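## Task

Place the 9-volt battery inside the pedal bin, then leave it so the bin's lid ends up shut.

## Robot and tools

Robot: two arms in a physics simulator, left_arm and right_arm, each with a two-finger gripper. In the scene frame the origin is at table-top height, halfway between the arms' nominal bases; +x points out over the table, +z is up, and left_arm sits on the +y side (arm names do not match image sides). Calibrated bases in the scene frame: left_arm at (+0.044, +0.354, 0) m, quat_wxyz (+1.000, 0, 0, -0.012); right_arm at (+0.042, -0.329, 0) m, quat_wxyz (+1.000, 0, 0, +0.021). Both bases have +z up. Every hand pose, hand target and wrist-camera pose is reported and commanded in that arm's own base frame; fixed cameras and the table use the scene frame.

Gripper: fingers extend along the gripper's +z axis and separate along its y axis. end_effector_position is the spot between the finger pads, roughly 1 cm short of the tips. Reported positions and orientations may be off by a few centimetres, more at long reach, and friction or weight can leave a resting hand a centimetre or more from the command without any contact.

Row format (shared by execute_actions and move): 16 plain numbers, always both arms, left first: x, y, z, qw, qx, qy, qz, opening for left_arm, then the same eight for right_arm. x, y, z are an absolute goal position in metres in that arm's base frame; the quaternion is an absolute goal orientation, w first. Opening runs from -1 (shut) to +1 (fully open, 0.094 m). To keep an orientation, repeat the same quaternion rather than copying the drifted reported one. To park an arm, resend the full pose from the last result taken before it started resting, plus its wanted opening, in every call. Sending a gripper 0 is a real command; to leave it alone, repeat its current value (shown under Tool commands, or else the last number you sent).

execute_actions(actions, cameras): actions is a list of actions; each action is a list of up to 15 rows, one row per 1/30 s control step; if fewer than 15 rows are given, the final row repeats to fill 15 steps. An action is rejected for both arms if any target lies more than 0.6 m from that gripper's current position measured along any of the gripper's axes; the whole call is rejected if its first action breaks this against the latest reported state, or any action is malformed. Images arrive only when actions is empty or cameras requests them. Each step the controller limits commanded orientation to within 40 degrees of the measured one and drives joints by damped inverse kinematics, favouring position; a single action may fall short, after which the arm heads to its Hand target, so finish the motion in the next action. Very small moves may not start.

move(target, speed, blend, opening_speed, blocking, cameras): target is one 16-number row or a list of up to 15 rows (no 0.6 m limit). Grippers travel straight lines from their Hand target, turning the short way; paths end together, take at least 0.5 s, and are cut off after 10 s total. speed: m/s per arm path, 0.002 to 2.9, default 0.25 (rotation up to twice that in rad/s); one value or one per target. blend: corner rounding radius in metres for lists, default 0. opening_speed: rate on the -1..+1 scale per second, at least 0.2; use a low value on fragile items. Openings of the first target are sent at the start; later targets' openings are applied on arrival once everything is still. blocking=false returns after about 0.5 s while the move continues; a new move takes over from the running one. Paths ignore obstacles and the other arm, hands lag and overshoot more when fast, and passing near an arm's own base can flip its shoulder posture, so route around it. The result adds a move: line with the ending (done, off_target, moving, held, fault) and limits (paced = pose clipped, held = steps withheld). done means at rest within 10 mm and 2 degrees; neither done nor off_target tells you about contact.

wait(seconds 0 to 10, cameras): lets time pass with commands held; returns early if a running move finishes. stop(cameras): brakes the running move. zoom_image(camera, region): region [x0, y0, x1, y1] in pixels, at most 504 by 504, on the latest full image of cam_head_left, cam_head_right, cam_left_wrist or cam_right_wrist (each 672x504). finished_scene(scene): ends the current scene, given its number; irreversible, so only call it once the goal holds with the robot hands off.

Result lines: end_effector_position and end_effector_quat_wxyz per arm; Hand target; Tool commands; grip_measured (finger gap on the -1..+1 scale, reading up to about 2.7 mm wide when empty and a few mm narrow when squeezing a hard part; small or round parts read narrower still); Joint positions (last entry is the gap in metres); Joint torques (offset, noisy, first three wrap at ±28 N m); Joint velocities, possibly summarised as within noise; step readings of position after execute_actions; motor temperatures. Grip force is about 50 to 64 N per pad, reached roughly 0.05 below the first-touch reading (0.11 for small or round items). Release by commanding well above grip_measured.

Joint ranges (rad): waist -2.618 to 3.054, shoulder 0 to 3.142, elbow 0 to 3.142 (straight at 2.901), wrist pitch and yaw ±1.571, wrist roll ±2.094.

Avoid: dropping parts or releasing them while moving; fast impacts and deep pushes past contact; the two arms or grippers striking or squeezing each other (can end the scene); anything leaving the table; arm stops or faults. Holding loads, stretched poses or pushing at unreachable poses heat motors: MOTOR HOT appears at 75 °C, at 90 °C the arm folds and idles, at 100 °C it collapses. Loose objects may occasionally get nudged. Camera calibration is approximate (fixed cameras may be shifted a few degrees and millimetres; wrist images may lag while moving).

Each tool is called after "Emit:" by a JSON object that holds its "name" and its "arguments", one argument or row to a line.

## Session

Emit:
{"name": "execute_actions", "arguments": {
  "actions": []
}}

Scene clock: 0.00 s.
left_arm: end_effector_position=(+0.3825, +0.0022, +0.1424) grip_measured=+1.000 end_effector_quat_wxyz=(+0.680, -0.017, +0.733, +0.016) | right_arm: end_effector_position=(+0.3770, -0.0132, +0.1415) grip_measured=+1.000 end_effector_quat_wxyz=(+0.681, +0.045, +0.730, -0.051)
Joint positions: left_arm=[-0.034 1.548 0.237 1.235 -0.08 -0.006 0.094] | right_arm=[0.049 1.551 0.218 1.263 0.185 0 0.094]
Joint velocities: within noise
Joint torques (N m): no reading
Motor temperatures (°C): left_arm=[23 25 25 21 23 22 22] | right_arm=[21 23 25 21 19 22 23]
Heat: left arm: 25 °C; right arm: 25 °C.
Hand target: left_arm +0.3836, +0.0022, +0.1460; +0.683, -0.017, +0.730, +0.016 | right_arm +0.3784, -0.0132, +0.1471; +0.687, +0.046, +0.724, -0.050
Tool commands: left_gripper/opening=+1.0 right_gripper/opening=+1.0
camera_calibration:
cam_left_wrist: T_world_to_cam=[[0.0471676, -0.998309, 0.0339691, -0.023463], [-0.379532, -0.0493678, -0.92386, 0.313287], [0.923975, 0.0306839, -0.381219, -0.193325], [0, 0, 0, 1]] pos_world=[0.298637, -0.00202505, 0.216531]
cam_right_wrist: T_world_to_cam=[[-0.172711, -0.984575, 0.0279884, 0.0425863], [-0.361294, 0.0368911, -0.931722, 0.306243], [0.916318, -0.171031, -0.362092, -0.19029], [0, 0, 0, 1]] pos_world=[0.292365, -0.00191372, 0.215239]

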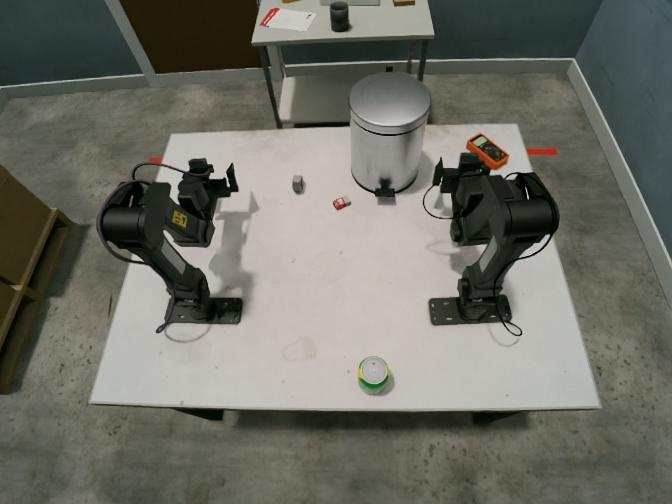

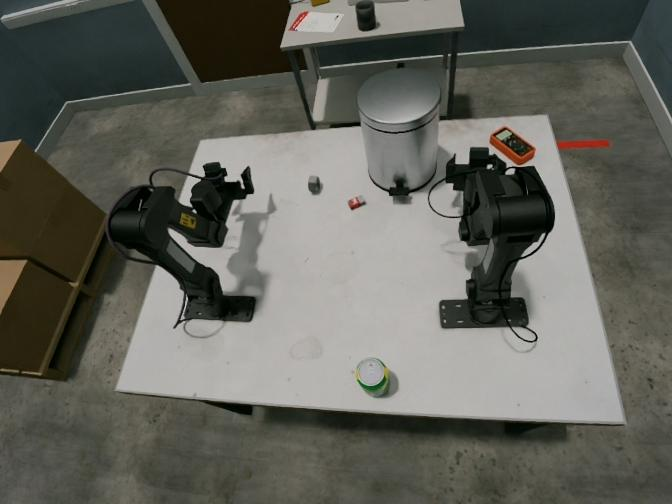

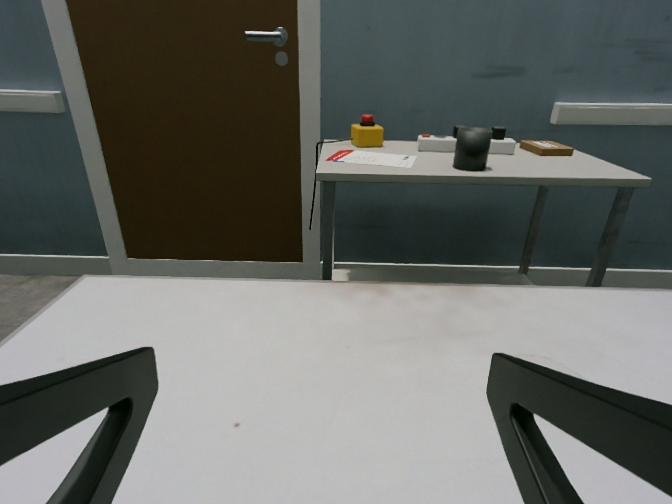

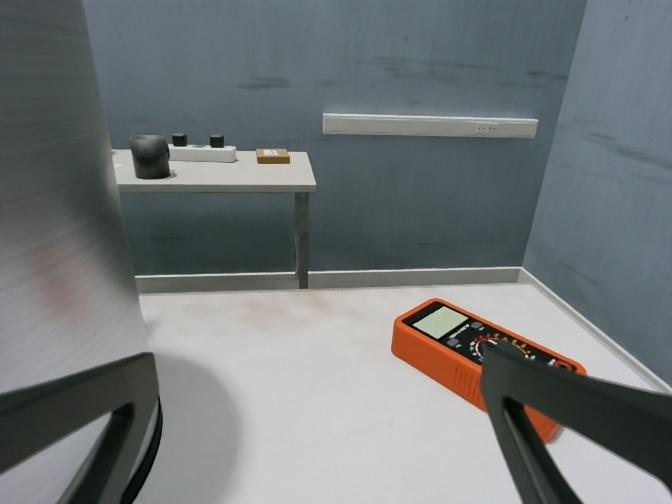

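Emit:
{"name": "zoom_image", "arguments": {
  "camera": "cam_head_left",
  "region": [270, 60, 450, 220]
}}

Emit:
{"name": "zoom_image", "arguments": {
  "camera": "cam_head_right",
  "region": [290, 160, 380, 220]
}}

Scaled by 2.800.

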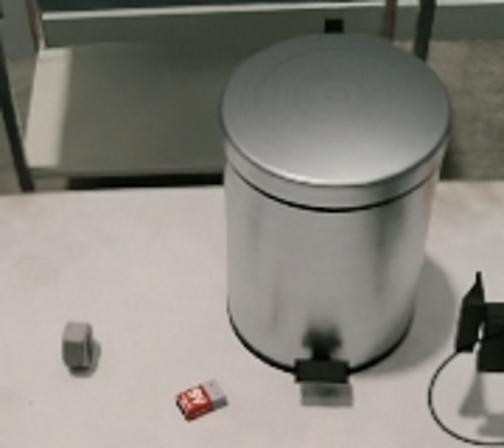

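Scaled by 5.600.

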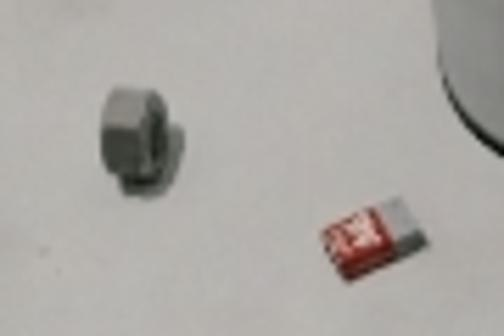

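Emit:
{"name": "move", "arguments": {
  "target": [
    [0.3836,0.0022,0.146,0.683,-0.017,0.730,0.016,-1,0.22,0.14,0.24,0.2,-0.5,0.84,0,1],
    [0.3836,0.0022,0.146,0.683,-0.017,0.730,0.016,-1,0.305,0.289,0.17,0,-0.824,0.566,0,1]
  ],
  "blend": 0.03,
  "cameras": ["all"]
}}

Scene clock: 38.57 s.
left_arm: end_effector_position=(+0.3825, +0.0022, +0.1424) grip_measured=-0.995 end_effector_quat_wxyz=(+0.680, -0.017, +0.733, +0.016) | right_arm: end_effector_position=(+0.3041, +0.2864, +0.1683) grip_measured=+1.000 end_effector_quat_wxyz=(-0.038, +0.821, -0.570, +0.008)
Joint positions: left_arm=[-0.034 1.548 0.237 1.235 -0.08 -0.006 0] | right_arm=[0.753 2.117 2.166 -1.543 -0.001 -1.175 0.094]
Joint torques (N m): left_arm=[-0.09 -5.29 4.57 1.94 0 0.01] | right_arm=[0.27 -9.52 6.9 0.39 -0.01 -0.09]
Heat: left arm: 26 °C; right arm: 26 °C.
Hand target: left_arm +0.3836, +0.0022, +0.1460; +0.683, -0.017, +0.730, +0.016 | right_arm +0.3048, +0.2887, +0.1695; -0.037, +0.824, -0.566, +0.008
Off the commanded pose: left_arm 0.004 m, 1 deg | right_arm 0.003 m, 4 deg.
joint sent to its limit (right arm) — joint 4 (wrist pitch), lower limit. The joint targets are off in orientation, not in position.
move: off_target (right_arm); blend cut to 0 m at target 1
camera_calibration:
cam_left_wrist: T_world_to_cam=[[0.0471676, -0.998309, 0.0339691, -0.023463], [-0.379532, -0.0493678, -0.92386, 0.313287], [0.923975, 0.0306839, -0.381219, -0.193325], [0, 0, 0, 1]] pos_world=[0.298637, -0.00202505, 0.216531]
cam_right_wrist: T_world_to_cam=[[0.927688, 0.356847, 0.109796, -0.408404], [0.31795, -0.909238, 0.268689, 0.156274], [0.195712, -0.21435, -0.956949, 0.269131], [0, 0, 0, 1]] pos_world=[0.276512, 0.345516, 0.260396]

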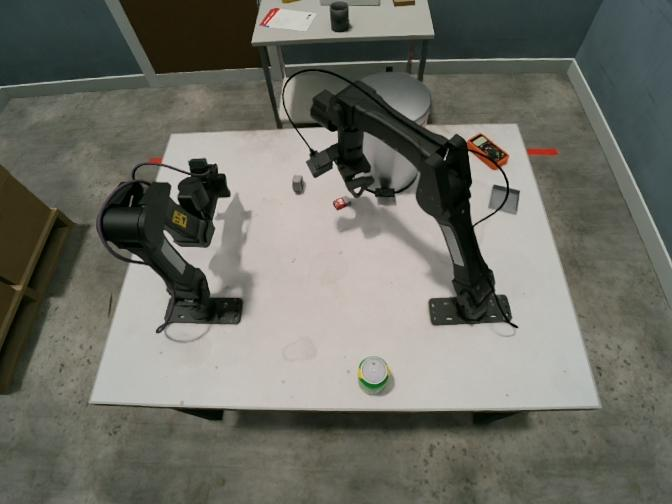

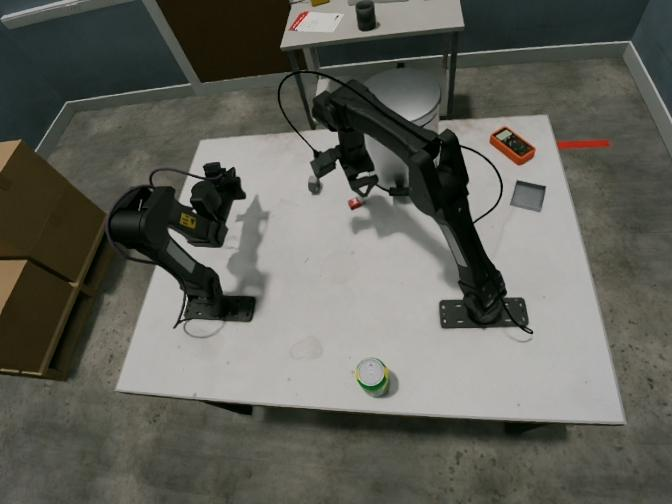

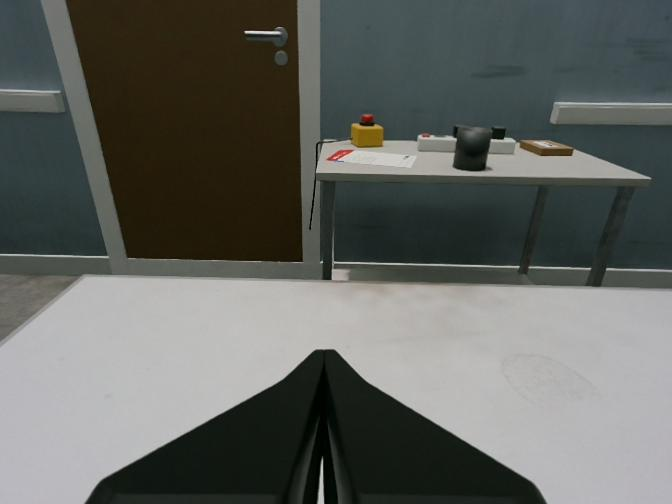

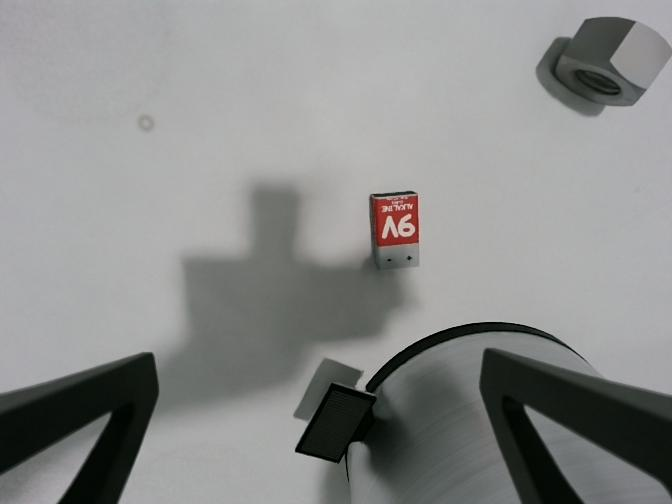

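Emit:
{"name": "move", "arguments": {
  "target": [0.3836,0.0022,0.146,0.683,-0.017,0.730,0.016,-1,0.345,0.316,0.09,0,-0.824,0.566,0,0.5],
  "cameras": ["cam_head_left","cam_right_wrist"]
}}

Scene clock: 52.77 s.
left_arm: end_effector_position=(+0.3825, +0.0022, +0.1424) grip_measured=-0.995 end_effector_quat_wxyz=(+0.680, -0.017, +0.733, +0.016) | right_arm: end_effector_position=(+0.3420, +0.3158, +0.0854) grip_measured=+0.503 end_effector_quat_wxyz=(+0.005, +0.824, -0.567, +0.000)
Joint positions: left_arm=[-0.034 1.548 0.237 1.235 -0.08 -0.006 0] | right_arm=[0.744 2.427 2.355 -1.509 0.001 -1.191 0.071]
Joint torques (N m): left_arm=[-0.06 -5.37 4.59 1.94 0 0.03] | right_arm=[-0.34 -12.45 6.99 0.27 -0.02 -0.06]
Motor temperatures (°C): left_arm=[23 25 26 26 23 21 22] | right_arm=[21 26 27 23 19 22 23]
Heat: left arm: 26 °C; right arm: 27 °C.
Hand target: left_arm +0.3836, +0.0022, +0.1460; +0.683, -0.017, +0.730, +0.016 | right_arm +0.3449, +0.3159, +0.0900; +0.000, +0.824, -0.566, +0.000
Off the commanded pose: left_arm 0.004 m, 1 deg | right_arm 0.005 m, 1 deg.
move: done
camera_calibration:
cam_right_wrist: T_world_to_cam=[[0.929258, 0.368153, 0.0307078, -0.442214], [0.342377, -0.88945, 0.30275, 0.17573], [0.138771, -0.270819, -0.952575, 0.22553], [0, 0, 0, 1]] pos_world=[0.319468, 0.380183, 0.175212]
Images, in order (width x height): cam_head_left 672x504, cam_right_wrist 672x504.

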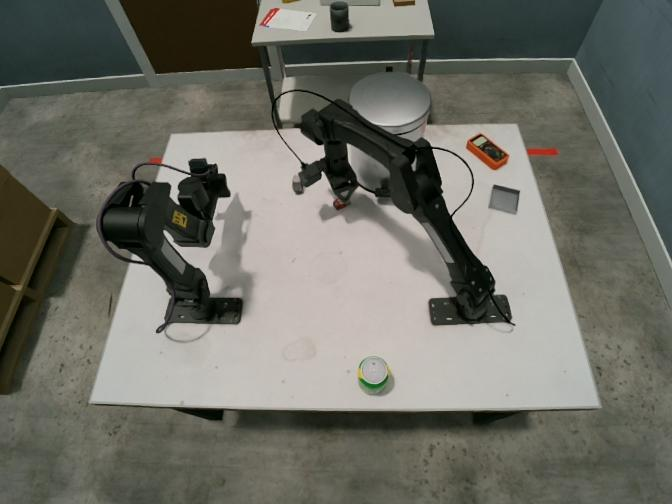

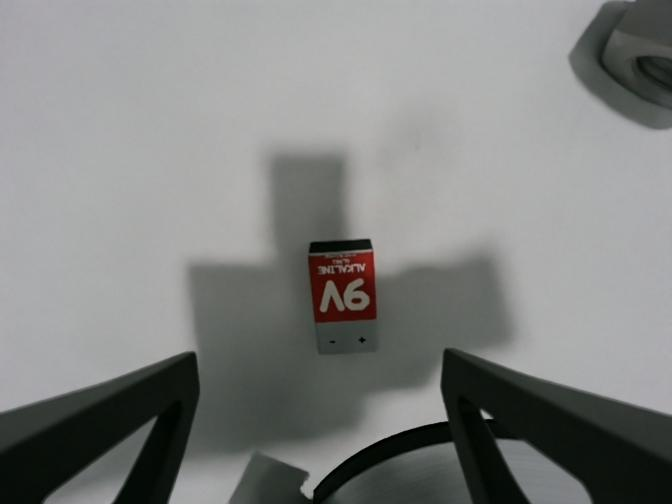

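Emit:
{"name": "move", "arguments": {
  "target": [
    [0.3836,0.0022,0.146,0.683,-0.017,0.730,0.016,-1,0.358,0.314,0.05,0,-0.824,0.566,0,0.4],
    [0.3836,0.0022,0.146,0.683,-0.017,0.730,0.016,-1,0.358,0.314,0.02,0,-0.824,0.566,0,0.4]
  ],
  "speed": 0.12,
  "cameras": ["cam_head_left","cam_right_wrist"]
}}

Scene clock: 60.97 s.
left_arm: end_effector_position=(+0.3825, +0.0022, +0.1424) grip_measured=-0.995 end_effector_quat_wxyz=(+0.680, -0.017, +0.733, +0.016) | right_arm: end_effector_position=(+0.3571, +0.3141, +0.0273) grip_measured=+0.402 end_effector_quat_wxyz=(-0.003, +0.823, -0.568, +0.002)
Joint positions: left_arm=[-0.034 1.548 0.237 1.235 -0.08 -0.006 0] | right_arm=[0.72 2.444 2.154 -1.274 0.002 -1.213 0.066]
Joint torques (N m): left_arm=[-0.1 -5.35 4.57 1.93 0.02 0.03] | right_arm=[-0.1 -11.86 4.78 0.5 -0.04 -0.08]
Heat: left arm: 26 °C; right arm: 27 °C.
Hand target: left_arm +0.3836, +0.0022, +0.1460; +0.683, -0.017, +0.730, +0.016 | right_arm +0.3579, +0.3139, +0.0200; +0.000, +0.824, -0.566, +0.000
Off the commanded pose: left_arm 0.004 m, 1 deg | right_arm 0.007 m, 0 deg.
move: done
camera_calibration:
cam_right_wrist: T_world_to_cam=[[0.929485, 0.366004, 0.0458042, -0.45373], [0.337064, -0.893228, 0.297543, 0.189833], [0.149816, -0.261123, -0.953609, 0.160682], [0, 0, 0, 1]] pos_world=[0.333677, 0.377589, 0.117527]
Images, in order (width x height): cam_head_left 672x504, cam_right_wrist 672x504.

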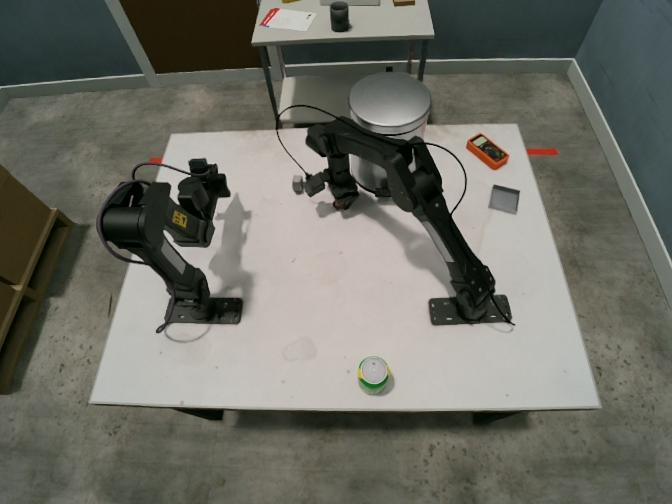

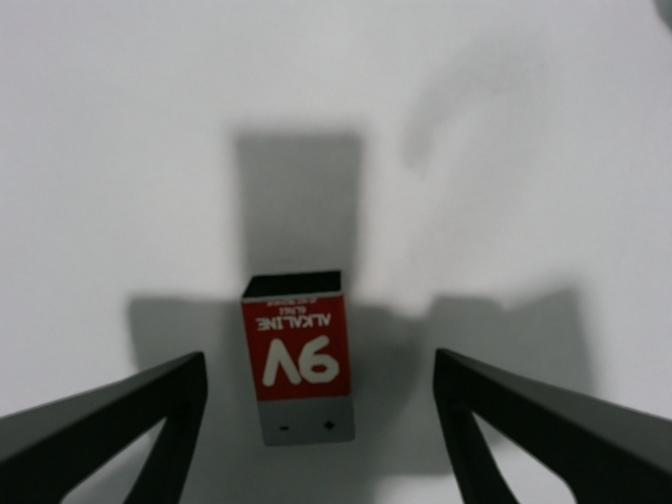

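Emit:
{"name": "move", "arguments": {
  "target": [
    [0.3836,0.0022,0.146,0.683,-0.017,0.730,0.016,-1,0.354,0.3125,0.008,0,-0.824,0.566,0,0.4],
    [0.3836,0.0022,0.146,0.683,-0.017,0.730,0.016,-1,0.354,0.3125,0.008,0,-0.824,0.566,0,-0.65]
  ],
  "speed": 0.08,
  "opening_speed": 0.8,
  "cameras": ["cam_right_wrist"]
}}

Scene clock: 68.43 s.
left_arm: end_effector_position=(+0.3825, +0.0022, +0.1424) grip_measured=-0.995 end_effector_quat_wxyz=(+0.680, -0.017, +0.733, +0.016) | right_arm: end_effector_position=(+0.3626, +0.3161, +0.0177) grip_measured=-0.458 end_effector_quat_wxyz=(-0.016, +0.823, -0.568, +0.011)
Joint positions: left_arm=[-0.034 1.548 0.237 1.235 -0.08 -0.006 0] | right_arm=[0.72 2.437 2.102 -1.2 0.013 -1.213 0.025]
Joint torques (N m): left_arm=[-0.09 -5.37 4.59 1.93 0 0.03] | right_arm=[0.12 -12.36 3.25 0.4 -0.15 -0.03]
Heat: left arm: 26 °C; right arm: 27 °C.
Hand target: left_arm +0.3836, +0.0022, +0.1460; +0.683, -0.017, +0.730, +0.016 | right_arm +0.3540, +0.3125, +0.0082; +0.000, +0.824, -0.566, +0.000
Off the commanded pose: left_arm 0.004 m, 1 deg | right_arm 0.013 m, 2 deg.
move: off_target (right_arm)
camera_calibration:
cam_right_wrist: T_world_to_cam=[[0.927721, 0.365098, 0.0776995, -0.458688], [0.32785, -0.896495, 0.298014, 0.196978], [0.178461, -0.251, -0.951394, 0.137608], [0, 0, 0, 1]] pos_world=[0.336397, 0.378596, 0.107857]
Images, in order (width x height): cam_right_wrist 672x504.

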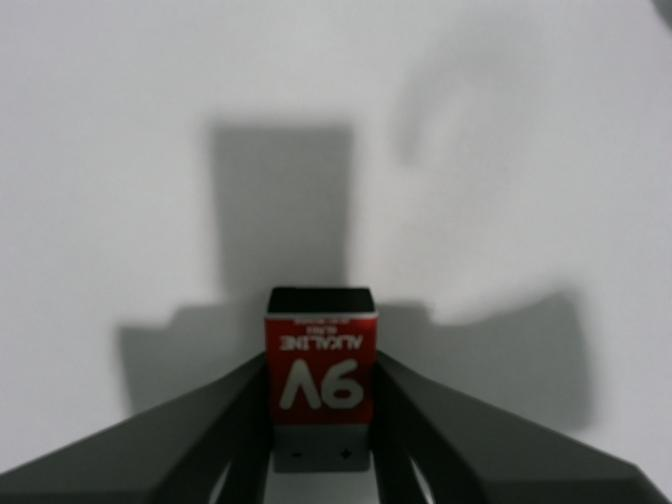

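Emit:
{"name": "move", "arguments": {
  "target": [
    [0.3836,0.0022,0.146,0.683,-0.017,0.730,0.016,-1,0.345,0.309,0.12,0,-0.824,0.566,0,-0.65],
    [0.3836,0.0022,0.146,0.683,-0.017,0.730,0.016,-1,0.24,0.19,0.38,0,-0.7,0.714,0,-0.65],
    [0.3836,0.0022,0.146,0.683,-0.017,0.730,0.016,-1,0.27,0.03,0.42,0,-0.174,0.985,0,-0.65]
  ],
  "speed": 0.3,
  "blend": 0.03
}}

Emit:
{"name": "move", "arguments": {
  "target": [0.29,-0.39,0.15,0.341,0.419,0.823,-0.174,-1,0.27,0.03,0.42,0,-0.174,0.985,0,-0.65],
  "speed": 0.35,
  "cameras": ["all"]
}}

Scene clock: 93.03 s.
left_arm: end_effector_position=(+0.3825, +0.0022, +0.1424) grip_measured=-0.995 end_effector_quat_wxyz=(+0.680, -0.017, +0.733, +0.016) | right_arm: end_effector_position=(+0.2748, +0.0311, +0.4085) grip_measured=-0.458 end_effector_quat_wxyz=(+0.372, -0.171, +0.912, -0.033)
Joint positions: left_arm=[-0.034 1.548 0.237 1.235 -0.08 -0.006 0] | right_arm=[0.118 1.366 2.115 -1.556 0.014 -0.258 0.025]
Joint torques (N m): left_arm=[-0.12 -5.31 4.59 1.93 0 0.02] | right_arm=[-0.35 -3.77 5.41 1.43 -0.07 0.07]
Heat: left arm: 27 °C; right arm: 30 °C.
Hand target: left_arm +0.3836, +0.0022, +0.1460; +0.683, -0.017, +0.730, +0.016 | right_arm +0.2700, +0.0301, +0.4192; +0.389, -0.164, +0.906, -0.031
Off the commanded pose: left_arm 0.004 m, 1 deg | right_arm 0.013 m, 44 deg; orientation clipped.
joint read past its limit (right arm) — joint 4 (wrist pitch), lower limit.
joint sent to its limit (right arm) — joint 4 (wrist pitch), lower limit. The joint targets are off in orientation, not in position.
move: off_target (right_arm); limits=paced

Scene clock: 95.67 s.
left_arm: end_effector_position=(+0.2868, -0.3837, +0.1440) grip_measured=-0.995 end_effector_quat_wxyz=(+0.338, +0.420, +0.825, -0.168) | right_arm: end_effector_position=(+0.2748, +0.0311, +0.4085) grip_measured=-0.458 end_effector_quat_wxyz=(+0.372, -0.170, +0.912, -0.032)
Joint positions: left_arm=[-0.93 1.722 1.25 -0.324 0.002 0.011 0] | right_arm=[0.118 1.366 2.115 -1.556 0.014 -0.257 0.025]
Joint torques (N m): left_arm=[-0.03 -7.86 9.05 1.49 0.08 -0.01] | right_arm=[-0.36 -3.77 5.39 1.44 -0.07 0.11]
Heat: left arm: 27 °C; right arm: 29 °C.
Hand target: left_arm +0.2899, -0.3898, +0.1500; +0.341, +0.419, +0.823, -0.174 | right_arm +0.2700, +0.0301, +0.4192; +0.389, -0.163, +0.906, -0.030
Off the commanded pose: left_arm 0.009 m, 1 deg | right_arm 0.013 m, 44 deg; orientation clipped.
joint read past its limit (right arm) — joint 4 (wrist pitch), lower limit.
joint sent to its limit (right arm) — joint 4 (wrist pitch), lower limit. The joint targets are off in orientation, not in position.
move: off_target (right_arm); limits=paced
camera_calibration:
cam_left_wrist: T_world_to_cam=[[-0.792905, -0.609051, 0.0189152, -0.0118015], [-0.552803, 0.705926, -0.442805, 0.529556], [0.256338, -0.361559, -0.896418, 0.0227864], [0, 0, 0, 1]] pos_world=[0.277542, -0.372776, 0.255139]
cam_right_wrist: T_world_to_cam=[[0.267795, -0.937511, 0.22217, -0.140674], [-0.840857, -0.33999, -0.421149, 0.451467], [0.470367, -0.074031, -0.87936, 0.338402], [0, 0, 0, 1]] pos_world=[0.258118, 0.0466626, 0.518965]

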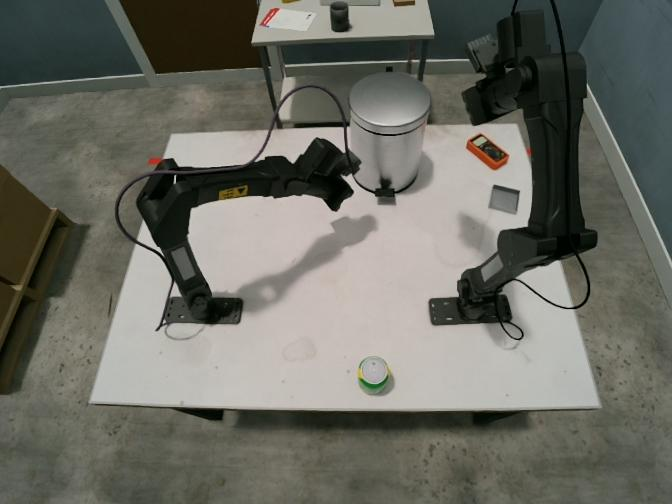

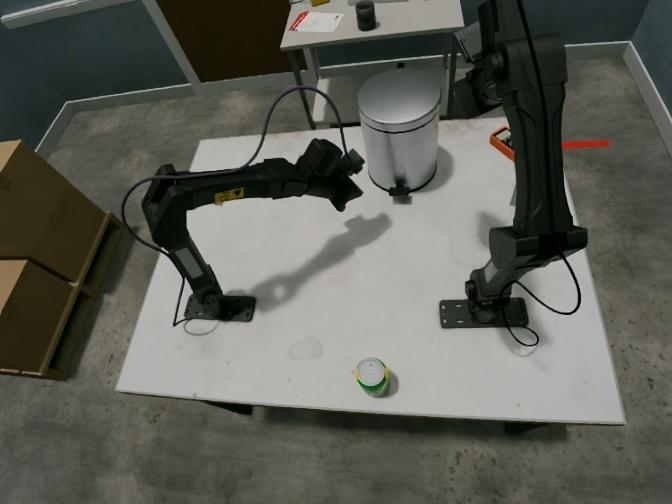

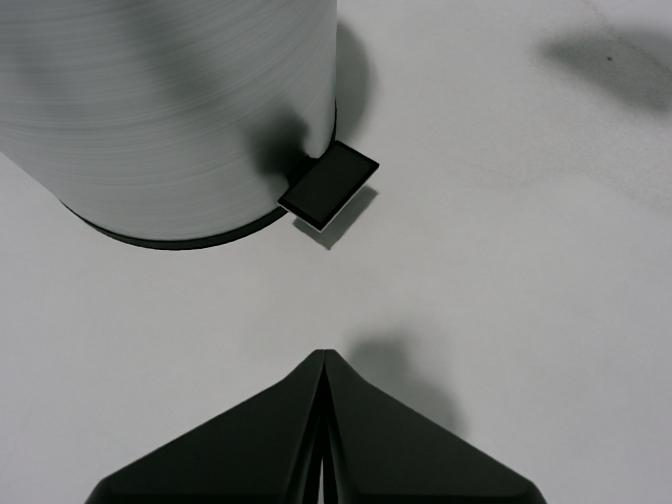

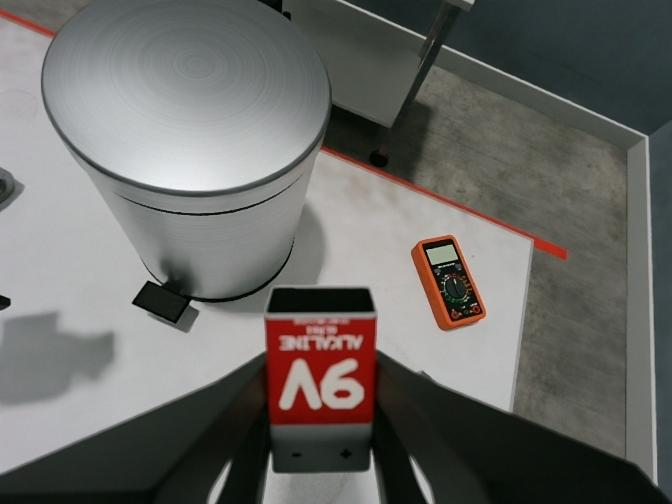

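Emit:
{"name": "move", "arguments": {
  "target": [0.362,-0.492,0.07,0.341,0.419,0.823,-0.174,-1,0.27,0.03,0.42,0.389,-0.163,0.906,-0.03,-0.65],
  "cameras": ["all"]
}}

Emit:
{"name": "zoom_image", "arguments": {
  "camera": "cam_head_right",
  "region": [320, 120, 460, 220]
}}

Scene clock: 103.43 s.
left_arm: end_effector_position=(+0.3555, -0.4867, +0.0743) grip_measured=-0.995 end_effector_quat_wxyz=(+0.339, +0.426, +0.821, -0.171) | right_arm: end_effector_position=(+0.2748, +0.0311, +0.4084) grip_measured=-0.458 end_effector_quat_wxyz=(+0.371, -0.170, +0.912, -0.032)
Joint positions: left_arm=[-0.94 2.253 1.721 -0.26 0.004 0.016 0] | right_arm=[0.118 1.366 2.115 -1.556 0.014 -0.257 0.025]
Joint torques (N m): left_arm=[0.28 -10.99 8.88 1.61 0.02 -0.12] | right_arm=[-0.42 -3.78 5.52 1.44 -0.07 0.11]
Heat: left arm: 28 °C; right arm: 27 °C.
Hand target: left_arm +0.3618, -0.4916, +0.0700; +0.341, +0.419, +0.823, -0.174 | right_arm +0.2698, +0.0301, +0.4197; +0.390, -0.163, +0.906, -0.030
Off the commanded pose: left_arm 0.009 m, 1 deg | right_arm 0.013 m, 2 deg.
joint read past its limit (right arm) — joint 4 (wrist pitch), lower limit.
joint sent to its limit (right arm) — joint 4 (wrist pitch), lower limit. The joint targets still meet the commanded pose.
move: off_target (right_arm)
camera_calibration:
cam_left_wrist: T_world_to_cam=[[-0.802548, -0.596348, 0.016909, -0.00899838], [-0.539476, 0.713327, -0.447359, 0.608638], [0.25472, -0.368149, -0.894195, -0.0973947], [0, 0, 0, 1]] pos_world=[0.345932, -0.47538, 0.185342]
cam_right_wrist: T_world_to_cam=[[0.267885, -0.937509, 0.222069, -0.140646], [-0.841026, -0.339994, -0.420808, 0.451333], [0.470014, -0.0740378, -0.879548, 0.338591], [0, 0, 0, 1]] pos_world=[0.258118, 0.0466626, 0.518965]

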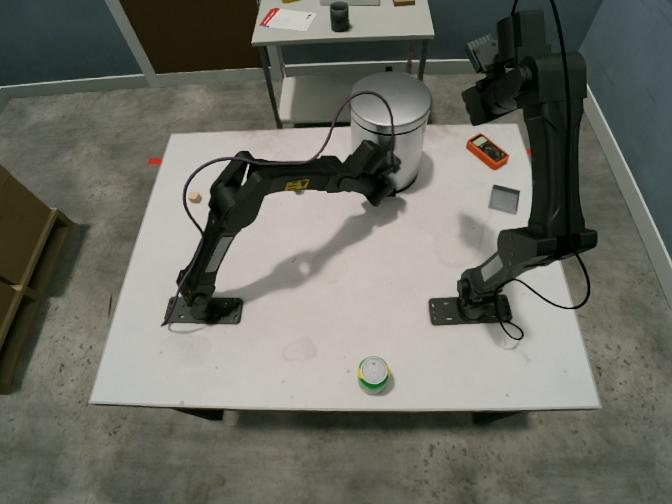

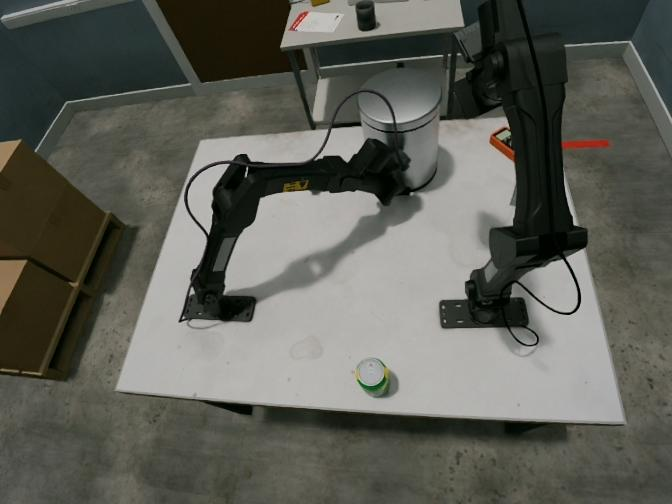

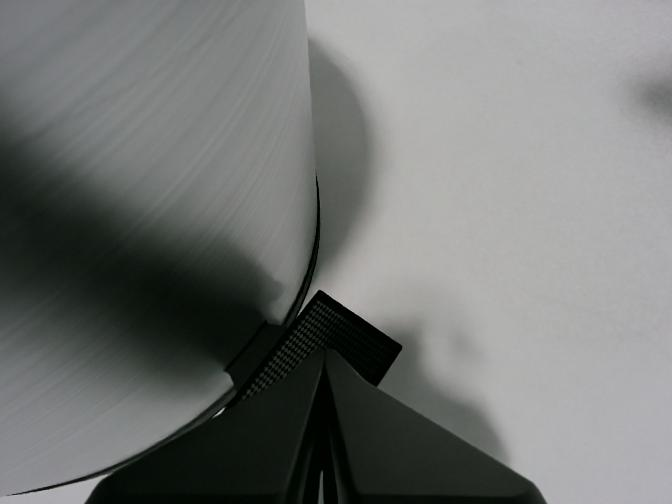

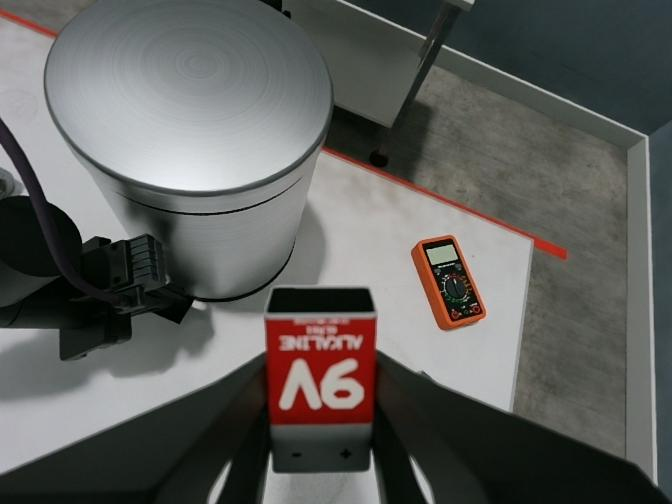

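Scaled by 3.600.

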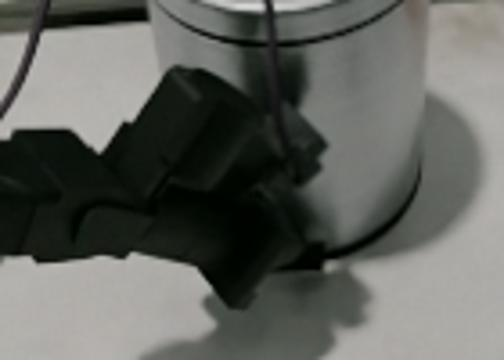

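Emit:
{"name": "move", "arguments": {
  "target": [
    [0.363,-0.502,0.04,0.341,0.419,0.823,-0.174,-1,0.27,0.03,0.42,0.389,-0.163,0.906,-0.03,-0.65],
    [0.363,-0.502,0.0,0.341,0.419,0.823,-0.174,-1,0.27,0.03,0.42,0.389,-0.163,0.906,-0.03,-0.65]
  ],
  "speed": [0.1,0.05],
  "cameras": ["all"]
}}

Scene clock: 112.83 s.
left_arm: end_effector_position=(+0.3689, -0.5203, +0.0678) grip_measured=-0.995 end_effector_quat_wxyz=(+0.401, +0.414, +0.791, -0.205) | right_arm: end_effector_position=(+0.2748, +0.0311, +0.4084) grip_measured=-0.458 end_effector_quat_wxyz=(+0.371, -0.170, +0.912, -0.032)
Joint positions: left_arm=[-0.956 2.339 1.721 -0.019 -0.001 0.008 0] | right_arm=[0.118 1.366 2.115 -1.556 0.014 -0.257 0.025]
Joint torques (N m): left_arm=[0.68 -8.32 3.85 1.25 0 -0.12] | right_arm=[-0.38 -3.81 5.49 1.44 -0.07 0.11]
Heat: left arm: 28 °C; right arm: 26 °C.
Hand target: left_arm +0.3605, -0.4992, +0.0034; +0.342, +0.419, +0.823, -0.174 | right_arm +0.2698, +0.0301, +0.4197; +0.390, -0.163, +0.906, -0.030
Off the commanded pose: left_arm 0.070 m, 9 deg | right_arm 0.013 m, 2 deg.
joint read past its limit (right arm) — joint 4 (wrist pitch), lower limit.
joint sent to its limit (right arm) — joint 4 (wrist pitch), lower limit. The joint targets still meet the commanded pose.
move: off_target (left_arm, right_arm)
camera_calibration:
cam_left_wrist: T_world_to_cam=[[-0.807781, -0.589106, 0.0210748, -0.0127846], [-0.489886, 0.650988, -0.57985, 0.595153], [0.327874, -0.478717, -0.81445, -0.208894], [0, 0, 0, 1]] pos_world=[0.349721, -0.49497, 0.175236]
cam_right_wrist: T_world_to_cam=[[0.267885, -0.937509, 0.222069, -0.140646], [-0.841026, -0.339994, -0.420808, 0.451333], [0.470014, -0.0740378, -0.879548, 0.338591], [0, 0, 0, 1]] pos_world=[0.258118, 0.0466626, 0.518965]

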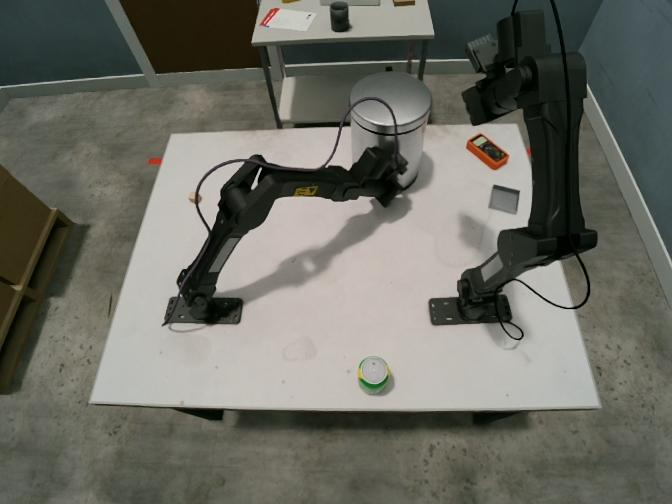

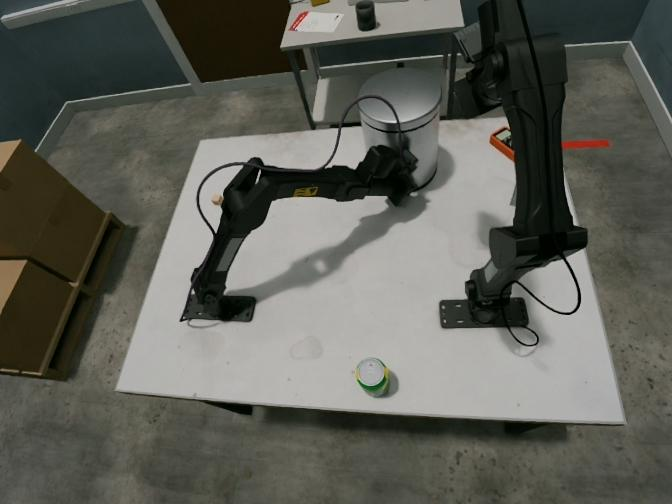

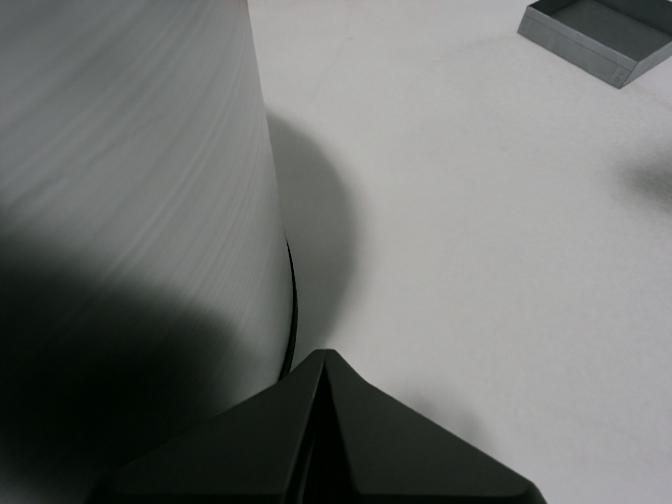

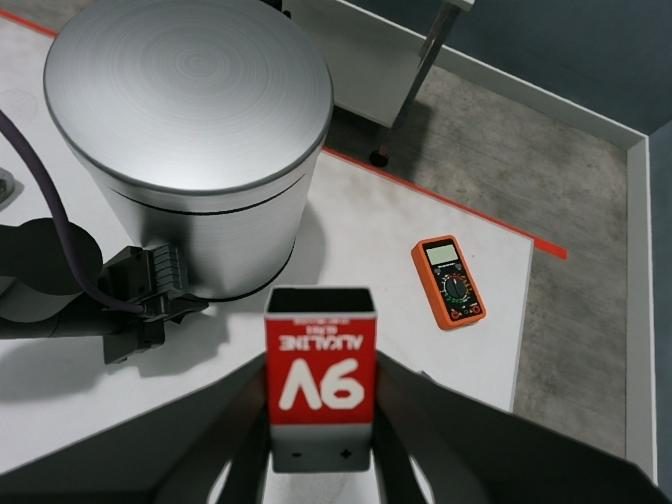

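Emit:
{"name": "move", "arguments": {
  "target": [
    [0.31,-0.44,0.15,0.193,0.443,0.870,-0.098,-1,0.27,0.03,0.42,0.389,-0.163,0.906,-0.03,-0.65],
    [0.346,-0.475,0.115,0.193,0.443,0.870,-0.098,-1,0.27,0.03,0.42,0.389,-0.163,0.906,-0.03,-0.65]
  ],
  "speed": 0.15,
  "cameras": ["all"]
}}

Scene clock: 130.40 s.
left_arm: end_effector_position=(+0.3367, -0.4789, +0.1218) grip_measured=-0.995 end_effector_quat_wxyz=(+0.196, +0.454, +0.863, -0.106) | right_arm: end_effector_position=(+0.2748, +0.0311, +0.4084) grip_measured=-0.458 end_effector_quat_wxyz=(+0.371, -0.170, +0.912, -0.032)
Joint positions: left_arm=[-0.957 2.542 2.617 -1.197 0.01 0.009 0] | right_arm=[0.118 1.366 2.115 -1.556 0.014 -0.257 0.025]
Joint torques (N m): left_arm=[1.18 -12.64 8.24 0.98 -0.08 -0.08] | right_arm=[-0.4 -3.79 5.52 1.44 -0.06 0.11]
Heat: left arm: 27 °C; right arm: 26 °C.
Hand target: left_arm +0.3458, -0.4746, +0.1149; +0.194, +0.443, +0.870, -0.098 | right_arm +0.2699, +0.0301, +0.4197; +0.390, -0.163, +0.906, -0.030
Off the commanded pose: left_arm 0.012 m, 2 deg | right_arm 0.013 m, 2 deg.
joint read past its limit (right arm) — joint 4 (wrist pitch), lower limit.
joint sent to its limit (right arm) — joint 4 (wrist pitch), lower limit. The joint targets still meet the commanded pose.
move: off_target (left_arm, right_arm)
camera_calibration:
cam_left_wrist: T_world_to_cam=[[-0.806726, -0.590546, 0.0211804, -0.016508], [-0.587758, 0.798179, -0.132105, 0.632641], [0.0611081, -0.119021, -0.991009, 0.14906], [0, 0, 0, 1]] pos_world=[0.349413, -0.496968, 0.231644]
cam_right_wrist: T_world_to_cam=[[0.267885, -0.937509, 0.222069, -0.140646], [-0.841026, -0.339994, -0.420808, 0.451333], [0.470014, -0.0740378, -0.879548, 0.338591], [0, 0, 0, 1]] pos_world=[0.258118, 0.0466626, 0.518965]

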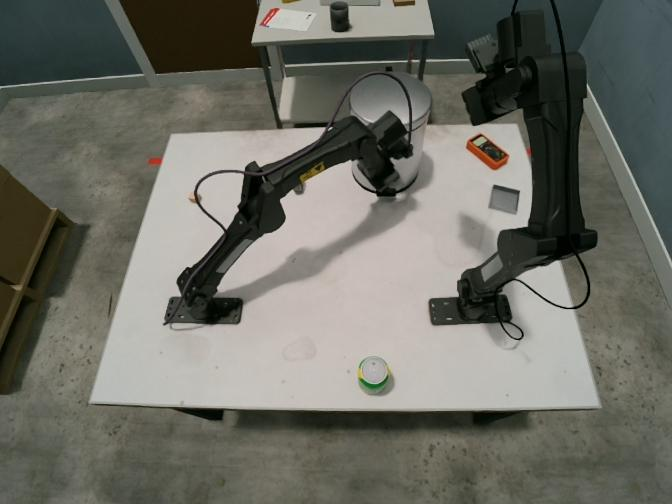

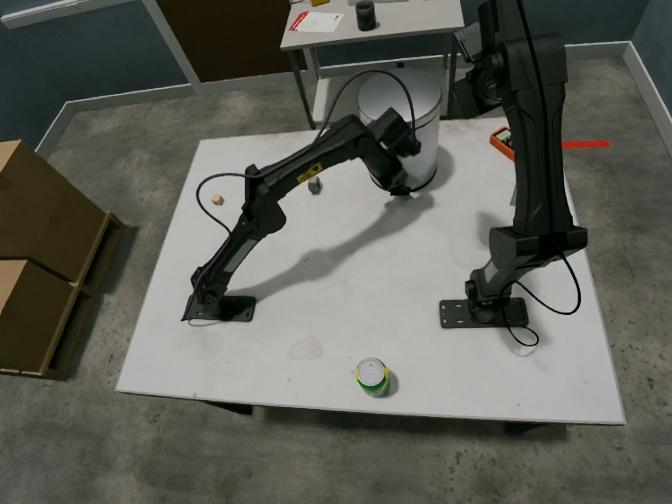

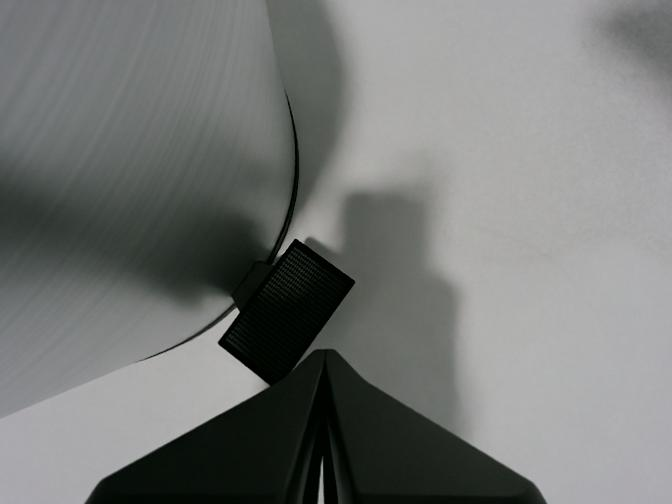

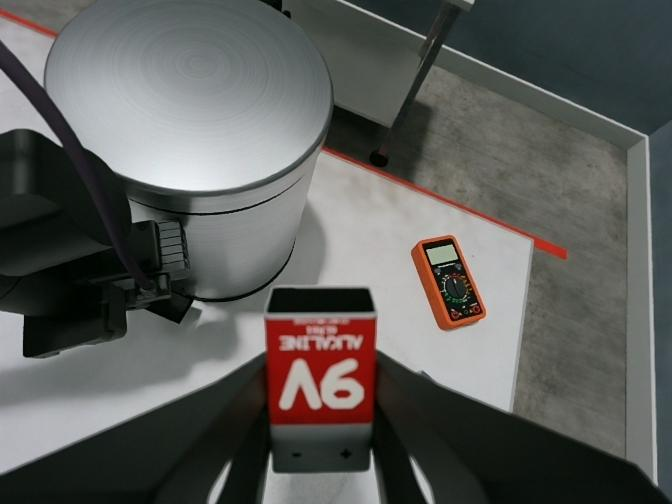

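Emit:
{"name": "move", "arguments": {
  "target": [
    [0.359,-0.481,0.08,0.193,0.443,0.870,-0.098,-1,0.27,0.03,0.42,0.389,-0.163,0.906,-0.03,-0.65],
    [0.357,-0.481,0.02,0.193,0.443,0.870,-0.098,-1,0.27,0.03,0.42,0.389,-0.163,0.906,-0.03,-0.65]
  ],
  "speed": [0.1,0.05],
  "cameras": ["all"]
}}

Scene clock: 142.17 s.
left_arm: end_effector_position=(+0.3412, -0.4895, +0.0356) grip_measured=-0.995 end_effector_quat_wxyz=(+0.187, +0.460, +0.861, -0.111) | right_arm: end_effector_position=(+0.2748, +0.0311, +0.4084) grip_measured=-0.458 end_effector_quat_wxyz=(+0.371, -0.170, +0.912, -0.032)
Joint positions: left_arm=[-0.954 2.552 2.292 -0.874 0.031 0.02 0] | right_arm=[0.118 1.366 2.115 -1.556 0.014 -0.257 0.025]
Joint torques (N m): left_arm=[1.85 -14.01 4.05 1.49 -0.23 -0.1] | right_arm=[-0.39 -3.79 5.53 1.44 -0.08 0.11]
Heat: left arm: 28 °C; right arm: 26 °C.
Hand target: left_arm +0.3563, -0.4802, +0.0203; +0.192, +0.443, +0.870, -0.098 | right_arm +0.2699, +0.0301, +0.4197; +0.390, -0.163, +0.906, -0.030
Off the commanded pose: left_arm 0.024 m, 3 deg | right_arm 0.013 m, 2 deg.
joint read past its limit (right arm) — joint 4 (wrist pitch), lower limit.
joint sent to its limit (right arm) — joint 4 (wrist pitch), lower limit. The joint targets still meet the commanded pose.
move: off_target (left_arm, right_arm)
camera_calibration:
cam_left_wrist: T_world_to_cam=[[-0.815829, -0.577182, 0.0358326, -0.00822567], [-0.576839, 0.807822, -0.12116, 0.632979], [0.040985, -0.119515, -0.991986, 0.0687043], [0, 0, 0, 1]] pos_world=[0.355601, -0.507871, 0.14514]
cam_right_wrist: T_world_to_cam=[[0.267885, -0.937509, 0.222069, -0.140646], [-0.841026, -0.339994, -0.420808, 0.451333], [0.470014, -0.0740378, -0.879548, 0.338591], [0, 0, 0, 1]] pos_world=[0.258118, 0.0466626, 0.518965]

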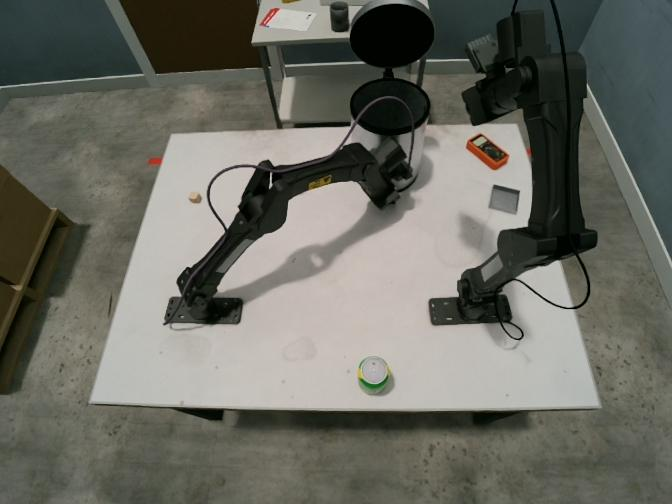

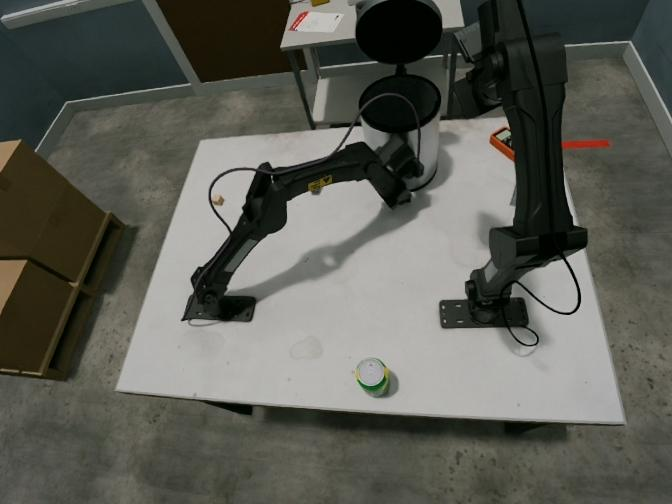

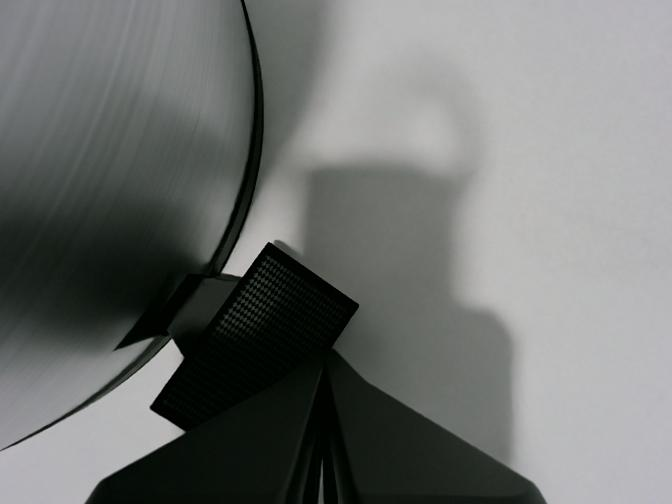

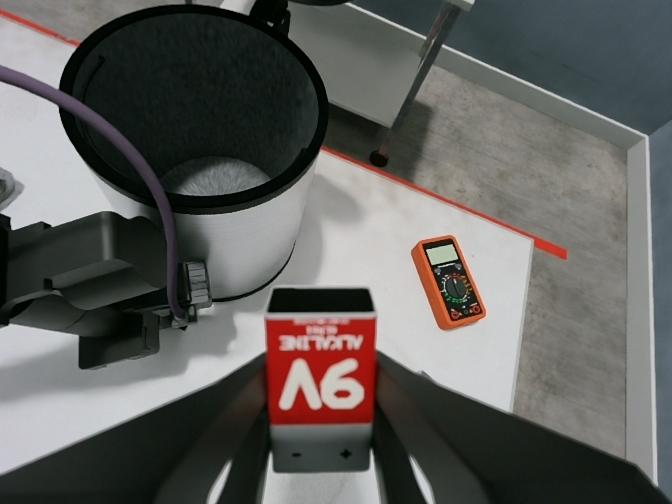

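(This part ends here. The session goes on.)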